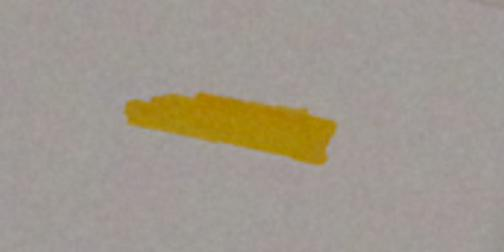

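>>> move(target=[[0,0,0,0,0,0,0.75,0,0.58,0.70,0.75,0,0.58,0.70,0.75,0,0.58,0.70,0.71,0.68,0.23,0.17,0.4,-0.88,-0.092,0.2826,-0.0123,0,0,0,-0.68,0.0,0.504,0.696,-0.66,0,0.504,0.696,-0.68,0.2,0.504,0.696,-0.74,0.678,-0.03,0.168,0.7,-0.95],[0,0,0,0,0,0,0.75,0,0.58,0.70,0.75,0,0.58,0.70,0.75,0,0.58,0.70,0.71,0.68,0.23,0.17,0.4,-0.88,-0.1108,0.2826,-0.0123,0,0,0,-0.68,0.0,0.504,0.696,-0.66,0,0.504,0.696,-0.68,0.2,0.504,0.696,-0.74,0.678,-0.03,0.168,0.7,-0.95],[0,0,0,0,0,0,0.75,0,0.58,0.70,0.75,0,0.58,0.70,0.75,0,0.58,0.70,0.71,0.68,0.23,0.17,0.4,-0.88,-0.1108,0.2714,0.0202,0,0,0,-0.68,0.0,0.504,0.696,-0.66,0,0.504,0.696,-0.68,0.2,0.504,0.696,-0.74,0.678,-0.03,0.168,0.7,-0.95],[0,0,0,0,0,0,0.75,0,0.58,0.70,0.75,0,0.58,0.70,0.75,0,0.58,0.70,0.71,0.68,0.23,0.17,0.4,-0.88,-0.1108,0.2638,0.0321,0,0,0,-0.68,0.0,0.504,0.696,-0.66,0,0.504,0.696,-0.68,0.2,0.504,0.696,-0.74,0.678,-0.03,0.168,0.7,-0.95],[0,0,0,0,0,0,0.75,0,0.58,0.70,0.75,0,0.58,0.70,0.75,0,0.58,0.70,0.71,0.68,0.23,0.17,0.4,-0.88,-0.1108,0.2829,-0.0231,0,0,0,-0.68,0.0,0.504,0.696,-0.66,0,0.504,0.696,-0.68,0.2,0.504,0.696,-0.74,0.678,-0.03,0.168,0.7,-0.95],[0,0,0,0,0,0,0.75,0,0.58,0.70,0.75,0,0.58,0.70,0.75,0,0.58,0.70,0.71,0.68,0.23,0.17,0.4,-0.88,-0.1108,0.2811,-0.0282,0,0,0,-0.68,0.0,0.504,0.696,-0.66,0,0.504,0.696,-0.68,0.2,0.504,0.696,-0.74,0.678,-0.03,0.168,0.7,-0.95],[0,0,0,0,0,0,0.75,0,0.58,0.70,0.75,0,0.58,0.70,0.75,0,0.58,0.70,0.71,0.68,0.23,0.17,0.4,-0.88,-0.1108,0.2565,0.0433,0,0,0,-0.68,0.0,0.504,0.696,-0.66,0,0.504,0.696,-0.68,0.2,0.504,0.696,-0.74,0.678,-0.03,0.168,0.7,-0.95],[0,0,0,0,0,0,0.75,0,0.58,0.70,0.75,0,0.58,0.70,0.75,0,0.58,0.70,0.71,0.68,0.23,0.17,0.4,-0.88,-0.1108,0.2497,0.0528,0,0,0,-0.68,0.0,0.504,0.696,-0.66,0,0.504,0.696,-0.68,0.2,0.504,0.696,-0.74,0.678,-0.03,0.168,0.7,-0.95],[0,0,0,0,0,0,0.75,0,0.58,0.70,0.75,0,0.58,0.70,0.75,0,0.58,0.70,0.71,0.68,0.23,0.17,0.4,-0.88,-0.1108,0.2634,0.0130,0,0,0,-0.68,0.0,0.504,0.696,-0.66,0,0.504,0.696,-0.68,0.2,0.504,0.696,-0.74,0.678,-0.03,0.168,0.7,-0.95],[0,0,0,0,0,0,0.75,0,0.58,0.70,0.75,0,0.58,0.70,0.75,0,0.58,0.70,0.71,0.68,0.23,0.17,0.4,-0.88,-0.1108,0.2583,0.0177,0,0,0,-0.68,0.0,0.504,0.696,-0.66,0,0.504,0.696,-0.68,0.2,0.504,0.696,-0.74,0.678,-0.03,0.168,0.7,-0.95],[0,0,0,0,0,0,0.75,0,0.58,0.70,0.75,0,0.58,0.70,0.75,0,0.58,0.70,0.71,0.68,0.23,0.17,0.4,-0.88,-0.1108,0.2432,0.0616,0,0,0,-0.68,0.0,0.504,0.696,-0.66,0,0.504,0.696,-0.68,0.2,0.504,0.696,-0.74,0.678,-0.03,0.168,0.7,-0.95],[0,0,0,0,0,0,0.75,0,0.58,0.70,0.75,0,0.58,0.70,0.75,0,0.58,0.70,0.71,0.68,0.23,0.17,0.4,-0.88,-0.1108,0.2372,0.0687,0,0,0,-0.68,0.0,0.504,0.696,-0.66,0,0.504,0.696,-0.68,0.2,0.504,0.696,-0.74,0.678,-0.03,0.168,0.7,-0.95],[0,0,0,0,0,0,0.75,0,0.58,0.70,0.75,0,0.58,0.70,0.75,0,0.58,0.70,0.71,0.68,0.23,0.17,0.4,-0.88,-0.1108,0.2540,0.0199,0,0,0,-0.68,0.0,0.504,0.696,-0.66,0,0.504,0.696,-0.68,0.2,0.504,0.696,-0.74,0.678,-0.03,0.168,0.7,-0.95],[0,0,0,0,0,0,0.75,0,0.58,0.70,0.75,0,0.58,0.70,0.75,0,0.58,0.70,0.71,0.68,0.23,0.17,0.4,-0.88,-0.1108,0.2500,0.0213,0,0,0,-0.68,0.0,0.504,0.696,-0.66,0,0.504,0.696,-0.68,0.2,0.504,0.696,-0.74,0.678,-0.03,0.168,0.7,-0.95],[0,0,0,0,0,0,0.75,0,0.58,0.70,0.75,0,0.58,0.70,0.75,0,0.58,0.70,0.71,0.68,0.23,0.17,0.4,-0.88,-0.1108,0.2307,0.0774,0,0,0,-0.68,0.0,0.504,0.696,-0.66,0,0.504,0.696,-0.68,0.2,0.504,0.696,-0.74,0.678,-0.03,0.168,0.7,-0.95]], speed=[0.25,0.1,0.12,0.12,0.12,0.12,0.12,0.12,0.12,0.12,0.12,0.12,0.12,0.12,0.12])

>>> wait(seconds=0)

Scene clock: 3050.70 s.
left_arm: end_effector_position=(+0.4212, +0.3299, +0.2491) hand_goal=(+0.750, +0.000, +0.580, +0.700, +0.750, +0.000, +0.580, +0.700, +0.750, +0.000, +0.580, +0.700, +0.710, +0.680, +0.230, +0.170) hand_measured=(+0.730, +0.002, +0.572, +0.698, +0.730, -0.002, +0.572, +0.698, +0.742, +0.002, +0.578, +0.698, +0.692, +0.678, +0.226, +0.172) hand_current_ma=(-76, +7, -24, -8, -80, -6, -25, -8, -25, +5, -7, -9, -65, -7, -12, +6) hand_state=(goal, goal, goal, goal, blocked, goal, goal, goal, goal, goal, goal, goal, goal, goal, goal, goal) hand_current_limit=0.40 hand_speed=-0.88 end_effector_quat_wxyz=(+0.072, -0.087, +0.761, -0.639) | right_arm: end_effector_position=(+0.6358, +0.0913, +0.0715) hand_goal=(-0.680, +0.000, +0.504, +0.696, -0.660, +0.000, +0.504, +0.696, -0.680, +0.200, +0.504, +0.696, -0.740, +0.678, -0.030, +0.168) hand_measured=(-0.624, +0.004, +0.532, +0.708, -0.614, +0.006, +0.518, +0.702, -0.636, +0.194, +0.518, +0.704, -0.736, +0.680, +0.122, +0.196) hand_current_ma=(+169, +3, +61, +21, +128, +5, +24, +8, +124, -8, +26, +11, +5, +2, +467, +91) hand_state=(blocked, goal, blocked, goal, blocked, goal, goal, goal, blocked, goal, goal, goal, goal, goal, blocked, blocked) hand_current_limit=0.70 hand_speed=-0.95 end_effector_quat_wxyz=(-0.354, +0.612, +0.353, +0.612)
Joint positions: left_arm=[3.967 -1.564 -1.922 -2.494 0.621 6.032] | right_arm=[0.39 -0.869 1.764 -0.896 0.954 -1.569]
Joint torques (N m): left_arm=[14.65 12.45 21.77 -2.19 0.99 1.68] | right_arm=[8.01 -29.07 -19.83 1.38 1.3 -1.43]
Wrist force (N): left_arm=[0.1 1.0 0.1] | right_arm=[0.2 0.1 -0.6]
Wrist torque (N m): left_arm=[0.01 -0.21 -0.22] | right_arm=[-0.04 0.06 0.11]
Wrist force, peak (N): left_arm=[0.0 1.4 0.1] | right_arm=[-0.3 -2.3 -0.4]
Hand target: left_arm +0.4212, +0.3299, +0.2491; +0.072, -0.087, +0.761, -0.639 | right_arm +0.6358, +0.0914, +0.0715; -0.354, +0.612, +0.353, +0.612
Off the commanded pose: left_arm 0.000 m, 0 deg | right_arm 0.000 m, 0 deg.
move: done

Scene clock: 3050.70 s.
left_arm: end_effector_position=(+0.4212, +0.3299, +0.2491) hand_goal=(+0.750, +0.000, +0.580, +0.700, +0.750, +0.000, +0.580, +0.700, +0.750, +0.000, +0.580, +0.700, +0.710, +0.680, +0.230, +0.170) hand_measured=(+0.730, +0.002, +0.572, +0.698, +0.730, -0.002, +0.572, +0.698, +0.742, +0.002, +0.578, +0.698, +0.692, +0.678, +0.226, +0.172) hand_current_ma=(-76, +7, -24, -8, -80, -6, -25, -8, -25, +5, -7, -9, -65, -7, -12, +6) hand_state=(goal, goal, goal, goal, blocked, goal, goal, goal, goal, goal, goal, goal, goal, goal, goal, goal) hand_current_limit=0.40 hand_speed=-0.88 end_effector_quat_wxyz=(+0.072, -0.087, +0.761, -0.639) | right_arm: end_effector_position=(+0.6358, +0.0913, +0.0715) hand_goal=(-0.680, +0.000, +0.504, +0.696, -0.660, +0.000, +0.504, +0.696, -0.680, +0.200, +0.504, +0.696, -0.740, +0.678, -0.030, +0.168) hand_measured=(-0.624, +0.004, +0.532, +0.708, -0.614, +0.006, +0.518, +0.702, -0.636, +0.194, +0.518, +0.704, -0.736, +0.680, +0.122, +0.196) hand_current_ma=(+169, +3, +61, +21, +128, +5, +24, +8, +124, -8, +26, +11, +5, +2, +467, +91) hand_state=(blocked, goal, blocked, goal, blocked, goal, goal, goal, blocked, goal, goal, goal, goal, goal, blocked, blocked) hand_current_limit=0.70 hand_speed=-0.95 end_effector_quat_wxyz=(-0.354, +0.612, +0.353, +0.612)
Joint positions: left_arm=[3.967 -1.564 -1.922 -2.494 0.621 6.032] | right_arm=[0.39 -0.869 1.764 -0.896 0.954 -1.569]
Joint torques (N m): left_arm=[14.65 12.45 21.77 -2.19 0.99 1.68] | right_arm=[8.01 -29.07 -19.83 1.38 1.3 -1.43]
Wrist force (N): left_arm=[0.1 1.0 0.1] | right_arm=[0.2 0.1 -0.6]
Wrist torque (N m): left_arm=[0.01 -0.21 -0.22] | right_arm=[-0.04 0.06 0.11]
Wrist force, peak (N): left_arm=[0.1 1.0 0.1] | right_arm=[0.2 0.1 -0.6]
Hand target: left_arm +0.4212, +0.3299, +0.2491; +0.072, -0.087, +0.761, -0.639 | right_arm +0.6358, +0.0914, +0.0715; -0.354, +0.612, +0.353, +0.612
Off the commanded pose: left_arm 0.000 m, 0 deg | right_arm 0.000 m, 0 deg.

>>> move(target=[[0,0,0,0,0,0,0.75,0,0.58,0.70,0.75,0,0.58,0.70,0.75,0,0.58,0.70,0.71,0.68,0.23,0.17,0.4,-0.88,0,-0.0060,0.0071,0,0,0,-0.68,0.0,0.504,0.696,-0.66,0,0.504,0.696,-0.68,0.2,0.504,0.696,-0.74,0.678,-0.03,0.168,0.7,-0.95],[0,0,0,0,0,0,0.75,0,0.58,0.70,0.75,0,0.58,0.70,0.75,0,0.58,0.70,0.71,0.68,0.23,0.17,0.4,-0.88,0,-0.0139,0.0199,0,0,0,-0.68,0.0,0.504,0.696,-0.66,0,0.504,0.696,-0.68,0.2,0.504,0.696,-0.74,0.678,-0.03,0.168,0.7,-0.95],[0,0,0,0,0,0,0.75,0,0.58,0.70,0.75,0,0.58,0.70,0.75,0,0.58,0.70,0.71,0.68,0.23,0.17,0.4,-0.88,0,-0.0108,0.0110,0,0,0,-0.68,0.0,0.504,0.696,-0.66,0,0.504,0.696,-0.68,0.2,0.504,0.696,-0.74,0.678,-0.03,0.168,0.7,-0.95],[0,0,0,0,0,0,0.75,0,0.58,0.70,0.75,0,0.58,0.70,0.75,0,0.58,0.70,0.71,0.68,0.23,0.17,0.4,-0.88,0,-0.0207,0.0294,0,0,0,-0.68,0.0,0.504,0.696,-0.66,0,0.504,0.696,-0.68,0.2,0.504,0.696,-0.74,0.678,-0.03,0.168,0.7,-0.95],[0,0,0,0,0,0,0.75,0,0.58,0.70,0.75,0,0.58,0.70,0.75,0,0.58,0.70,0.71,0.68,0.23,0.17,0.4,-0.88,0,-0.0168,0.0181,0,0,0,-0.68,0.0,0.504,0.696,-0.66,0,0.504,0.696,-0.68,0.2,0.504,0.696,-0.74,0.678,-0.03,0.168,0.7,-0.95],[0,0,0,0,0,0,0.75,0,0.58,0.70,0.75,0,0.58,0.70,0.75,0,0.58,0.70,0.71,0.68,0.23,0.17,0.4,-0.88,0,-0.0267,0.0366,0,0,0,-0.68,0.0,0.504,0.696,-0.66,0,0.504,0.696,-0.68,0.2,0.504,0.696,-0.74,0.678,-0.03,0.168,0.7,-0.95],[0,0,0,0,0,0,0.75,0,0.58,0.70,0.75,0,0.58,0.70,0.75,0,0.58,0.70,0.71,0.68,0.23,0.17,0.4,-0.88,0,-0.0228,0.0252,0,0,0,-0.68,0.0,0.504,0.696,-0.66,0,0.504,0.696,-0.68,0.2,0.504,0.696,-0.74,0.678,-0.03,0.168,0.7,-0.95],[0,0,0,0,0,0,0.75,0,0.58,0.70,0.75,0,0.58,0.70,0.75,0,0.58,0.70,0.71,0.68,0.23,0.17,0.4,-0.88,0,-0.0307,0.0380,0,0,0,-0.68,0.0,0.504,0.696,-0.66,0,0.504,0.696,-0.68,0.2,0.504,0.696,-0.74,0.678,-0.03,0.168,0.7,-0.95],[0,0,0,0,0,0,0.75,0,0.58,0.70,0.75,0,0.58,0.70,0.75,0,0.58,0.70,0.71,0.68,0.23,0.17,0.4,-0.88,0,-0.0259,0.0242,0,0,0,-0.68,0.0,0.504,0.696,-0.66,0,0.504,0.696,-0.68,0.2,0.504,0.696,-0.74,0.678,-0.03,0.168,0.7,-0.95],[0,0,0,0,0,0,0.75,0,0.58,0.70,0.75,0,0.58,0.70,0.75,0,0.58,0.70,0.71,0.68,0.23,0.17,0.4,-0.88,0,-0.0344,0.0386,0,0,0,-0.68,0.0,0.504,0.696,-0.66,0,0.504,0.696,-0.68,0.2,0.504,0.696,-0.74,0.678,-0.03,0.168,0.7,-0.95],[0,0,0,0,0,0,0.75,0,0.58,0.70,0.75,0,0.58,0.70,0.75,0,0.58,0.70,0.71,0.68,0.23,0.17,0.4,-0.88,0,-0.0291,0.0231,0,0,0,-0.68,0.0,0.504,0.696,-0.66,0,0.504,0.696,-0.68,0.2,0.504,0.696,-0.74,0.678,-0.03,0.168,0.7,-0.95],[0,0,0,0,0,0,0.75,0,0.58,0.70,0.75,0,0.58,0.70,0.75,0,0.58,0.70,0.71,0.68,0.23,0.17,0.4,-0.88,0,-0.0370,0.0359,0,0,0,-0.68,0.0,0.504,0.696,-0.66,0,0.504,0.696,-0.68,0.2,0.504,0.696,-0.74,0.678,-0.03,0.168,0.7,-0.95],[0,0,0,0,0,0,0.75,0,0.58,0.70,0.75,0,0.58,0.70,0.75,0,0.58,0.70,0.71,0.68,0.23,0.17,0.4,-0.88,0,-0.0322,0.0221,0,0,0,-0.68,0.0,0.504,0.696,-0.66,0,0.504,0.696,-0.68,0.2,0.504,0.696,-0.74,0.678,-0.03,0.168,0.7,-0.95],[0,0,0,0,0,0,0.75,0,0.58,0.70,0.75,0,0.58,0.70,0.75,0,0.58,0.70,0.71,0.68,0.23,0.17,0.4,-0.88,0,-0.0378,0.0330,0,0,0,-0.68,0.0,0.504,0.696,-0.66,0,0.504,0.696,-0.68,0.2,0.504,0.696,-0.74,0.678,-0.03,0.168,0.7,-0.95],[0,0,0,0,0,0,0.75,0,0.58,0.70,0.75,0,0.58,0.70,0.75,0,0.58,0.70,0.71,0.68,0.23,0.17,0.4,-0.88,0,-0.0039,-0.0646,0,0,0,-0.68,0.0,0.504,0.696,-0.66,0,0.504,0.696,-0.68,0.2,0.504,0.696,-0.74,0.678,-0.03,0.168,0.7,-0.95]], speed=0.12)

>>> move(target=[[0,0,0,0,0,0,0.75,0,0.58,0.70,0.75,0,0.58,0.70,0.75,0,0.58,0.70,0.71,0.68,0.23,0.17,0.4,-0.88,0,-0.0026,-0.0027,0,0,0,-0.68,0.0,0.504,0.696,-0.66,0,0.504,0.696,-0.68,0.2,0.504,0.696,-0.74,0.678,-0.03,0.168,0.7,-0.95],[0,0,0,0,0,0,0.75,0,0.58,0.70,0.75,0,0.58,0.70,0.75,0,0.58,0.70,0.71,0.68,0.23,0.17,0.4,-0.88,0,-0.0345,0.0893,0,0,0,-0.68,0.0,0.504,0.696,-0.66,0,0.504,0.696,-0.68,0.2,0.504,0.696,-0.74,0.678,-0.03,0.168,0.7,-0.95],[0,0,0,0,0,0,0.75,0,0.58,0.70,0.75,0,0.58,0.70,0.75,0,0.58,0.70,0.71,0.68,0.23,0.17,0.4,-0.88,0,-0.0340,0.0777,0,0,0,-0.68,0.0,0.504,0.696,-0.66,0,0.504,0.696,-0.68,0.2,0.504,0.696,-0.74,0.678,-0.03,0.168,0.7,-0.95],[0,0,0,0,0,0,0.75,0,0.58,0.70,0.75,0,0.58,0.70,0.75,0,0.58,0.70,0.71,0.68,0.23,0.17,0.4,-0.88,0,-0.0043,-0.0078,0,0,0,-0.68,0.0,0.504,0.696,-0.66,0,0.504,0.696,-0.68,0.2,0.504,0.696,-0.74,0.678,-0.03,0.168,0.7,-0.95],[0,0,0,0,0,0,0.75,0,0.58,0.70,0.75,0,0.58,0.70,0.75,0,0.58,0.70,0.71,0.68,0.23,0.17,0.4,-0.88,0,-0.0063,-0.0120,0,0,0,-0.68,0.0,0.504,0.696,-0.66,0,0.504,0.696,-0.68,0.2,0.504,0.696,-0.74,0.678,-0.03,0.168,0.7,-0.95],[0,0,0,0,0,0,0.75,0,0.58,0.70,0.75,0,0.58,0.70,0.75,0,0.58,0.70,0.71,0.68,0.23,0.17,0.4,-0.88,0,-0.0343,0.0685,0,0,0,-0.68,0.0,0.504,0.696,-0.66,0,0.504,0.696,-0.68,0.2,0.504,0.696,-0.74,0.678,-0.03,0.168,0.7,-0.95],[0,0,0,0,0,0,0.75,0,0.58,0.70,0.75,0,0.58,0.70,0.75,0,0.58,0.70,0.71,0.68,0.23,0.17,0.4,-0.88,0,-0.0332,0.0553,0,0,0,-0.68,0.0,0.504,0.696,-0.66,0,0.504,0.696,-0.68,0.2,0.504,0.696,-0.74,0.678,-0.03,0.168,0.7,-0.95],[0,0,0,0,0,0,0.75,0,0.58,0.70,0.75,0,0.58,0.70,0.75,0,0.58,0.70,0.71,0.68,0.23,0.17,0.4,-0.88,0,-0.0083,-0.0163,0,0,0,-0.68,0.0,0.504,0.696,-0.66,0,0.504,0.696,-0.68,0.2,0.504,0.696,-0.74,0.678,-0.03,0.168,0.7,-0.95],[0,0,0,0,0,0,0.75,0,0.58,0.70,0.75,0,0.58,0.70,0.75,0,0.58,0.70,0.71,0.68,0.23,0.17,0.4,-0.88,0,-0.0081,-0.0271,0,0,0,-0.68,0.0,0.504,0.696,-0.66,0,0.504,0.696,-0.68,0.2,0.504,0.696,-0.74,0.678,-0.03,0.168,0.7,-0.95],[0,0,0,0,0,0,0.75,0,0.58,0.70,0.75,0,0.58,0.70,0.75,0,0.58,0.70,0.71,0.68,0.23,0.17,0.4,-0.88,0,-0.0316,0.0404,0,0,0,-0.68,0.0,0.504,0.696,-0.66,0,0.504,0.696,-0.68,0.2,0.504,0.696,-0.74,0.678,-0.03,0.168,0.7,-0.95],[0,0,0,0,0,0,0.75,0,0.58,0.70,0.75,0,0.58,0.70,0.75,0,0.58,0.70,0.71,0.68,0.23,0.17,0.4,-0.88,0,-0.0308,0.0280,0,0,0,-0.68,0.0,0.504,0.696,-0.66,0,0.504,0.696,-0.68,0.2,0.504,0.696,-0.74,0.678,-0.03,0.168,0.7,-0.95],[0,0,0,0,0,0,0.75,0,0.58,0.70,0.75,0,0.58,0.70,0.75,0,0.58,0.70,0.71,0.68,0.23,0.17,0.4,-0.88,0,-0.0042,-0.0485,0,0,0,-0.68,0.0,0.504,0.696,-0.66,0,0.504,0.696,-0.68,0.2,0.504,0.696,-0.74,0.678,-0.03,0.168,0.7,-0.95],[0,0,0,0,0,0,0.75,0,0.58,0.70,0.75,0,0.58,0.70,0.75,0,0.58,0.70,0.71,0.68,0.23,0.17,0.4,-0.88,0,-0.0090,-0.0447,0,0,0,-0.68,0.0,0.504,0.696,-0.66,0,0.504,0.696,-0.68,0.2,0.504,0.696,-0.74,0.678,-0.03,0.168,0.7,-0.95],[0,0,0,0,0,0,0.75,0,0.58,0.70,0.75,0,0.58,0.70,0.75,0,0.58,0.70,0.71,0.68,0.23,0.17,0.4,-0.88,0,-0.0285,0.0115,0,0,0,-0.68,0.0,0.504,0.696,-0.66,0,0.504,0.696,-0.68,0.2,0.504,0.696,-0.74,0.678,-0.03,0.168,0.7,-0.95],[0,0,0,0,0,0,0.75,0,0.58,0.70,0.75,0,0.58,0.70,0.75,0,0.58,0.70,0.71,0.68,0.23,0.17,0.4,-0.88,0,-0.0244,-0.0053,0,0,0,-0.68,0.0,0.504,0.696,-0.66,0,0.504,0.696,-0.68,0.2,0.504,0.696,-0.74,0.678,-0.03,0.168,0.7,-0.95]], speed=0.12)

>>> move(target=[[0,0,0,0,0,0,0.75,0,0.58,0.70,0.75,0,0.58,0.70,0.75,0,0.58,0.70,0.71,0.68,0.23,0.17,0.4,-0.88,0.02,0,0,0,0,0,-0.68,0.0,0.504,0.696,-0.66,0,0.504,0.696,-0.68,0.2,0.504,0.696,-0.74,0.678,-0.03,0.168,0.7,-0.95],[0,0,0,0,0,0,0.75,0,0.58,0.70,0.75,0,0.58,0.70,0.75,0,0.58,0.70,0.71,0.68,0.23,0.17,0.4,-0.88,0.11,-0.1876,-0.1083,0,0,0,-0.68,0.0,0.504,0.696,-0.66,0,0.504,0.696,-0.68,0.2,0.504,0.696,-0.74,0.678,-0.03,0.168,0.7,-0.95]], speed=0.25, cameras=["cam_above"])

>>> zoom_image(camera="cam_above", region=[120, 220, 320, 370])

Scene clock: 3135.50 s.
left_arm: end_effector_position=(+0.4212, +0.3299, +0.2491) hand_goal=(+0.750, +0.000, +0.580, +0.700, +0.750, +0.000, +0.580, +0.700, +0.750, +0.000, +0.580, +0.700, +0.710, +0.680, +0.230, +0.170) hand_measured=(+0.730, +0.002, +0.572, +0.698, +0.730, -0.002, +0.572, +0.698, +0.742, +0.002, +0.578, +0.698, +0.692, +0.678, +0.226, +0.172) hand_current_ma=(-76, +7, -24, -8, -80, -6, -25, -8, -25, +5, -7, -9, -65, -7, -12, +6) hand_state=(goal, goal, goal, goal, blocked, goal, goal, goal, goal, goal, goal, goal, goal, goal, goal, goal) hand_current_limit=0.40 hand_speed=-0.88 end_effector_quat_wxyz=(+0.072, -0.087, +0.761, -0.639) | right_arm: end_effector_position=(+0.6144, +0.0590, +0.0715) hand_goal=(-0.680, +0.000, +0.504, +0.696, -0.660, +0.000, +0.504, +0.696, -0.680, +0.200, +0.504, +0.696, -0.740, +0.678, -0.030, +0.168) hand_measured=(-0.624, +0.002, +0.532, +0.708, -0.614, +0.004, +0.518, +0.702, -0.636, +0.194, +0.518, +0.704, -0.736, +0.680, +0.122, +0.196) hand_current_ma=(+169, +2, +61, +21, +128, +5, +24, +8, +124, -7, +26, +11, +5, +2, +468, +91) hand_state=(blocked, goal, blocked, goal, blocked, goal, goal, goal, blocked, goal, goal, goal, goal, goal, blocked, blocked) hand_current_limit=0.70 hand_speed=-0.95 end_effector_quat_wxyz=(-0.354, +0.612, +0.353, +0.612)
Joint positions: left_arm=[3.967 -1.564 -1.922 -2.494 0.621 6.032] | right_arm=[0.348 -0.925 1.883 -0.958 0.912 -1.569]
Joint torques (N m): left_arm=[13.83 13.2 20.68 -1.84 0.34 1.75] | right_arm=[-5.83 -50.97 -5.34 -3.26 -1.61 1.74]
Wrist force (N): left_arm=[0.0 0.9 0.0] | right_arm=[0.3 -0.4 -0.2]
Wrist torque (N m): left_arm=[0.00 -0.20 -0.22] | right_arm=[-0.07 0.05 0.22]
Wrist force, peak (N): left_arm=[0.2 1.4 0.2] | right_arm=[0.6 -1.1 1.1]
Hand target: left_arm +0.4212, +0.3299, +0.2491; +0.072, -0.087, +0.761, -0.639 | right_arm +0.6144, +0.0590, +0.0715; -0.354, +0.612, +0.353, +0.612
Off the commanded pose: left_arm 0.000 m, 0 deg | right_arm 0.000 m, 0 deg.
move: done

Scene clock: 3144.03 s.
left_arm: end_effector_position=(+0.4212, +0.3299, +0.2491) hand_goal=(+0.750, +0.000, +0.580, +0.700, +0.750, +0.000, +0.580, +0.700, +0.750, +0.000, +0.580, +0.700, +0.710, +0.680, +0.230, +0.170) hand_measured=(+0.730, +0.002, +0.572, +0.698, +0.730, -0.002, +0.572, +0.698, +0.742, +0.002, +0.578, +0.698, +0.692, +0.678, +0.226, +0.172) hand_current_ma=(-76, +7, -24, -8, -80, -6, -25, -8, -25, +5, -7, -9, -65, -7, -12, +6) hand_state=(goal, goal, goal, goal, blocked, goal, goal, goal, goal, goal, goal, goal, goal, goal, goal, goal) hand_current_limit=0.40 hand_speed=-0.88 end_effector_quat_wxyz=(+0.072, -0.087, +0.761, -0.639) | right_arm: end_effector_position=(+0.6001, +0.0636, +0.0715) hand_goal=(-0.680, +0.000, +0.504, +0.696, -0.660, +0.000, +0.504, +0.696, -0.680, +0.200, +0.504, +0.696, -0.740, +0.678, -0.030, +0.168) hand_measured=(-0.624, +0.002, +0.532, +0.708, -0.614, +0.006, +0.518, +0.702, -0.636, +0.194, +0.518, +0.704, -0.736, +0.680, +0.122, +0.196) hand_current_ma=(+169, +2, +61, +21, +128, +5, +24, +8, +124, -7, +26, +11, +6, +2, +467, +91) hand_state=(blocked, goal, blocked, goal, blocked, goal, goal, goal, blocked, goal, goal, goal, goal, goal, blocked, blocked) hand_current_limit=0.70 hand_speed=-0.95 end_effector_quat_wxyz=(-0.354, +0.612, +0.353, +0.612)
Joint positions: left_arm=[3.967 -1.564 -1.922 -2.494 0.621 6.032] | right_arm=[0.369 -0.937 1.909 -0.972 0.933 -1.569]
Joint torques (N m): left_arm=[13.93 12.95 19.76 -1.93 0.39 1.85] | right_arm=[-5.23 -50.75 -5.32 -3.27 -1.59 0.97]
Wrist force (N): left_arm=[0.0 1.2 0.2] | right_arm=[-0.1 0.1 0.0]
Wrist torque (N m): left_arm=[0.03 -0.20 -0.23] | right_arm=[-0.02 0.10 0.16]
Wrist force, peak (N): left_arm=[0.0 1.4 0.3] | right_arm=[-0.7 0.3 -1.3]
Hand target: left_arm +0.4212, +0.3299, +0.2491; +0.072, -0.087, +0.761, -0.639 | right_arm +0.6001, +0.0635, +0.0715; -0.354, +0.612, +0.353, +0.612
Off the commanded pose: left_arm 0.000 m, 0 deg | right_arm 0.000 m, 0 deg.
move: done

Scene clock: 3145.80 s.
left_arm: end_effector_position=(+0.4212, +0.3299, +0.2491) hand_goal=(+0.750, +0.000, +0.580, +0.700, +0.750, +0.000, +0.580, +0.700, +0.750, +0.000, +0.580, +0.700, +0.710, +0.680, +0.230, +0.170) hand_measured=(+0.730, +0.002, +0.572, +0.698, +0.730, -0.002, +0.572, +0.698, +0.742, +0.002, +0.578, +0.698, +0.692, +0.678, +0.226, +0.172) hand_current_ma=(-76, +7, -24, -8, -80, -6, -25, -8, -25, +5, -7, -9, -65, -7, -12, +6) hand_state=(goal, goal, goal, goal, blocked, goal, goal, goal, goal, goal, goal, goal, goal, goal, goal, goal) hand_current_limit=0.40 hand_speed=-0.88 end_effector_quat_wxyz=(+0.072, -0.087, +0.761, -0.639) | right_arm: end_effector_position=(+0.4703, +0.0634, +0.1376) hand_goal=(-0.680, +0.000, +0.504, +0.696, -0.660, +0.000, +0.504, +0.696, -0.680, +0.200, +0.504, +0.696, -0.740, +0.678, -0.030, +0.168) hand_measured=(-0.624, +0.006, +0.532, +0.708, -0.614, +0.008, +0.518, +0.702, -0.636, +0.196, +0.518, +0.704, -0.734, +0.680, +0.122, +0.196) hand_current_ma=(+169, +6, +61, +21, +128, +9, +24, +8, +124, -4, +26, +11, +9, +2, +467, +91) hand_state=(blocked, goal, blocked, goal, blocked, goal, goal, goal, blocked, goal, goal, goal, goal, goal, blocked, blocked) hand_current_limit=0.70 hand_speed=-0.95 end_effector_quat_wxyz=(-0.354, +0.612, +0.353, +0.612)
Joint positions: left_arm=[3.967 -1.564 -1.922 -2.494 0.621 6.032] | right_arm=[0.51 -1.228 2.162 -0.935 1.074 -1.569]
Joint torques (N m): left_arm=[14.15 13.05 19.91 -1.85 0.37 1.81] | right_arm=[8.01 -39.81 -6.94 1.15 1.59 1.21]
Wrist force (N): left_arm=[0.2 1.2 0.2] | right_arm=[-1.3 -0.2 -0.5]
Wrist torque (N m): left_arm=[0.03 -0.23 -0.21] | right_arm=[-0.03 0.18 0.19]
Wrist force, peak (N): left_arm=[0.0 1.4 0.1] | right_arm=[-1.9 0.9 0.3]
Hand target: left_arm +0.4212, +0.3299, +0.2491; +0.072, -0.087, +0.761, -0.639 | right_arm +0.4702, +0.0634, +0.1377; -0.354, +0.612, +0.353, +0.612
Off the commanded pose: left_arm 0.000 m, 0 deg | right_arm 0.000 m, 0 deg.
move: done
Images, in order (width x height): cam_above 504x504.

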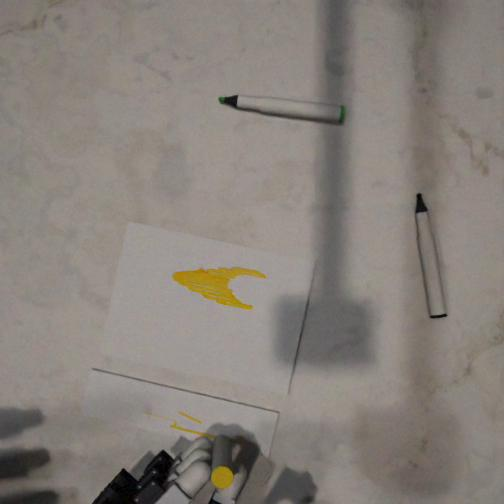

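Scaled by 2.520 from the camera's 504x504 image, which has a finer 720x720 frame.

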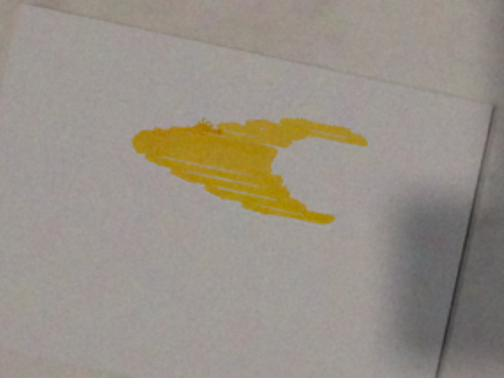

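>>> zoom_image(camera="cam_above", region=[165, 255, 275, 320])

Scaled by 4.582 from the camera's 504x504 image, which has a finer 720x720 frame.

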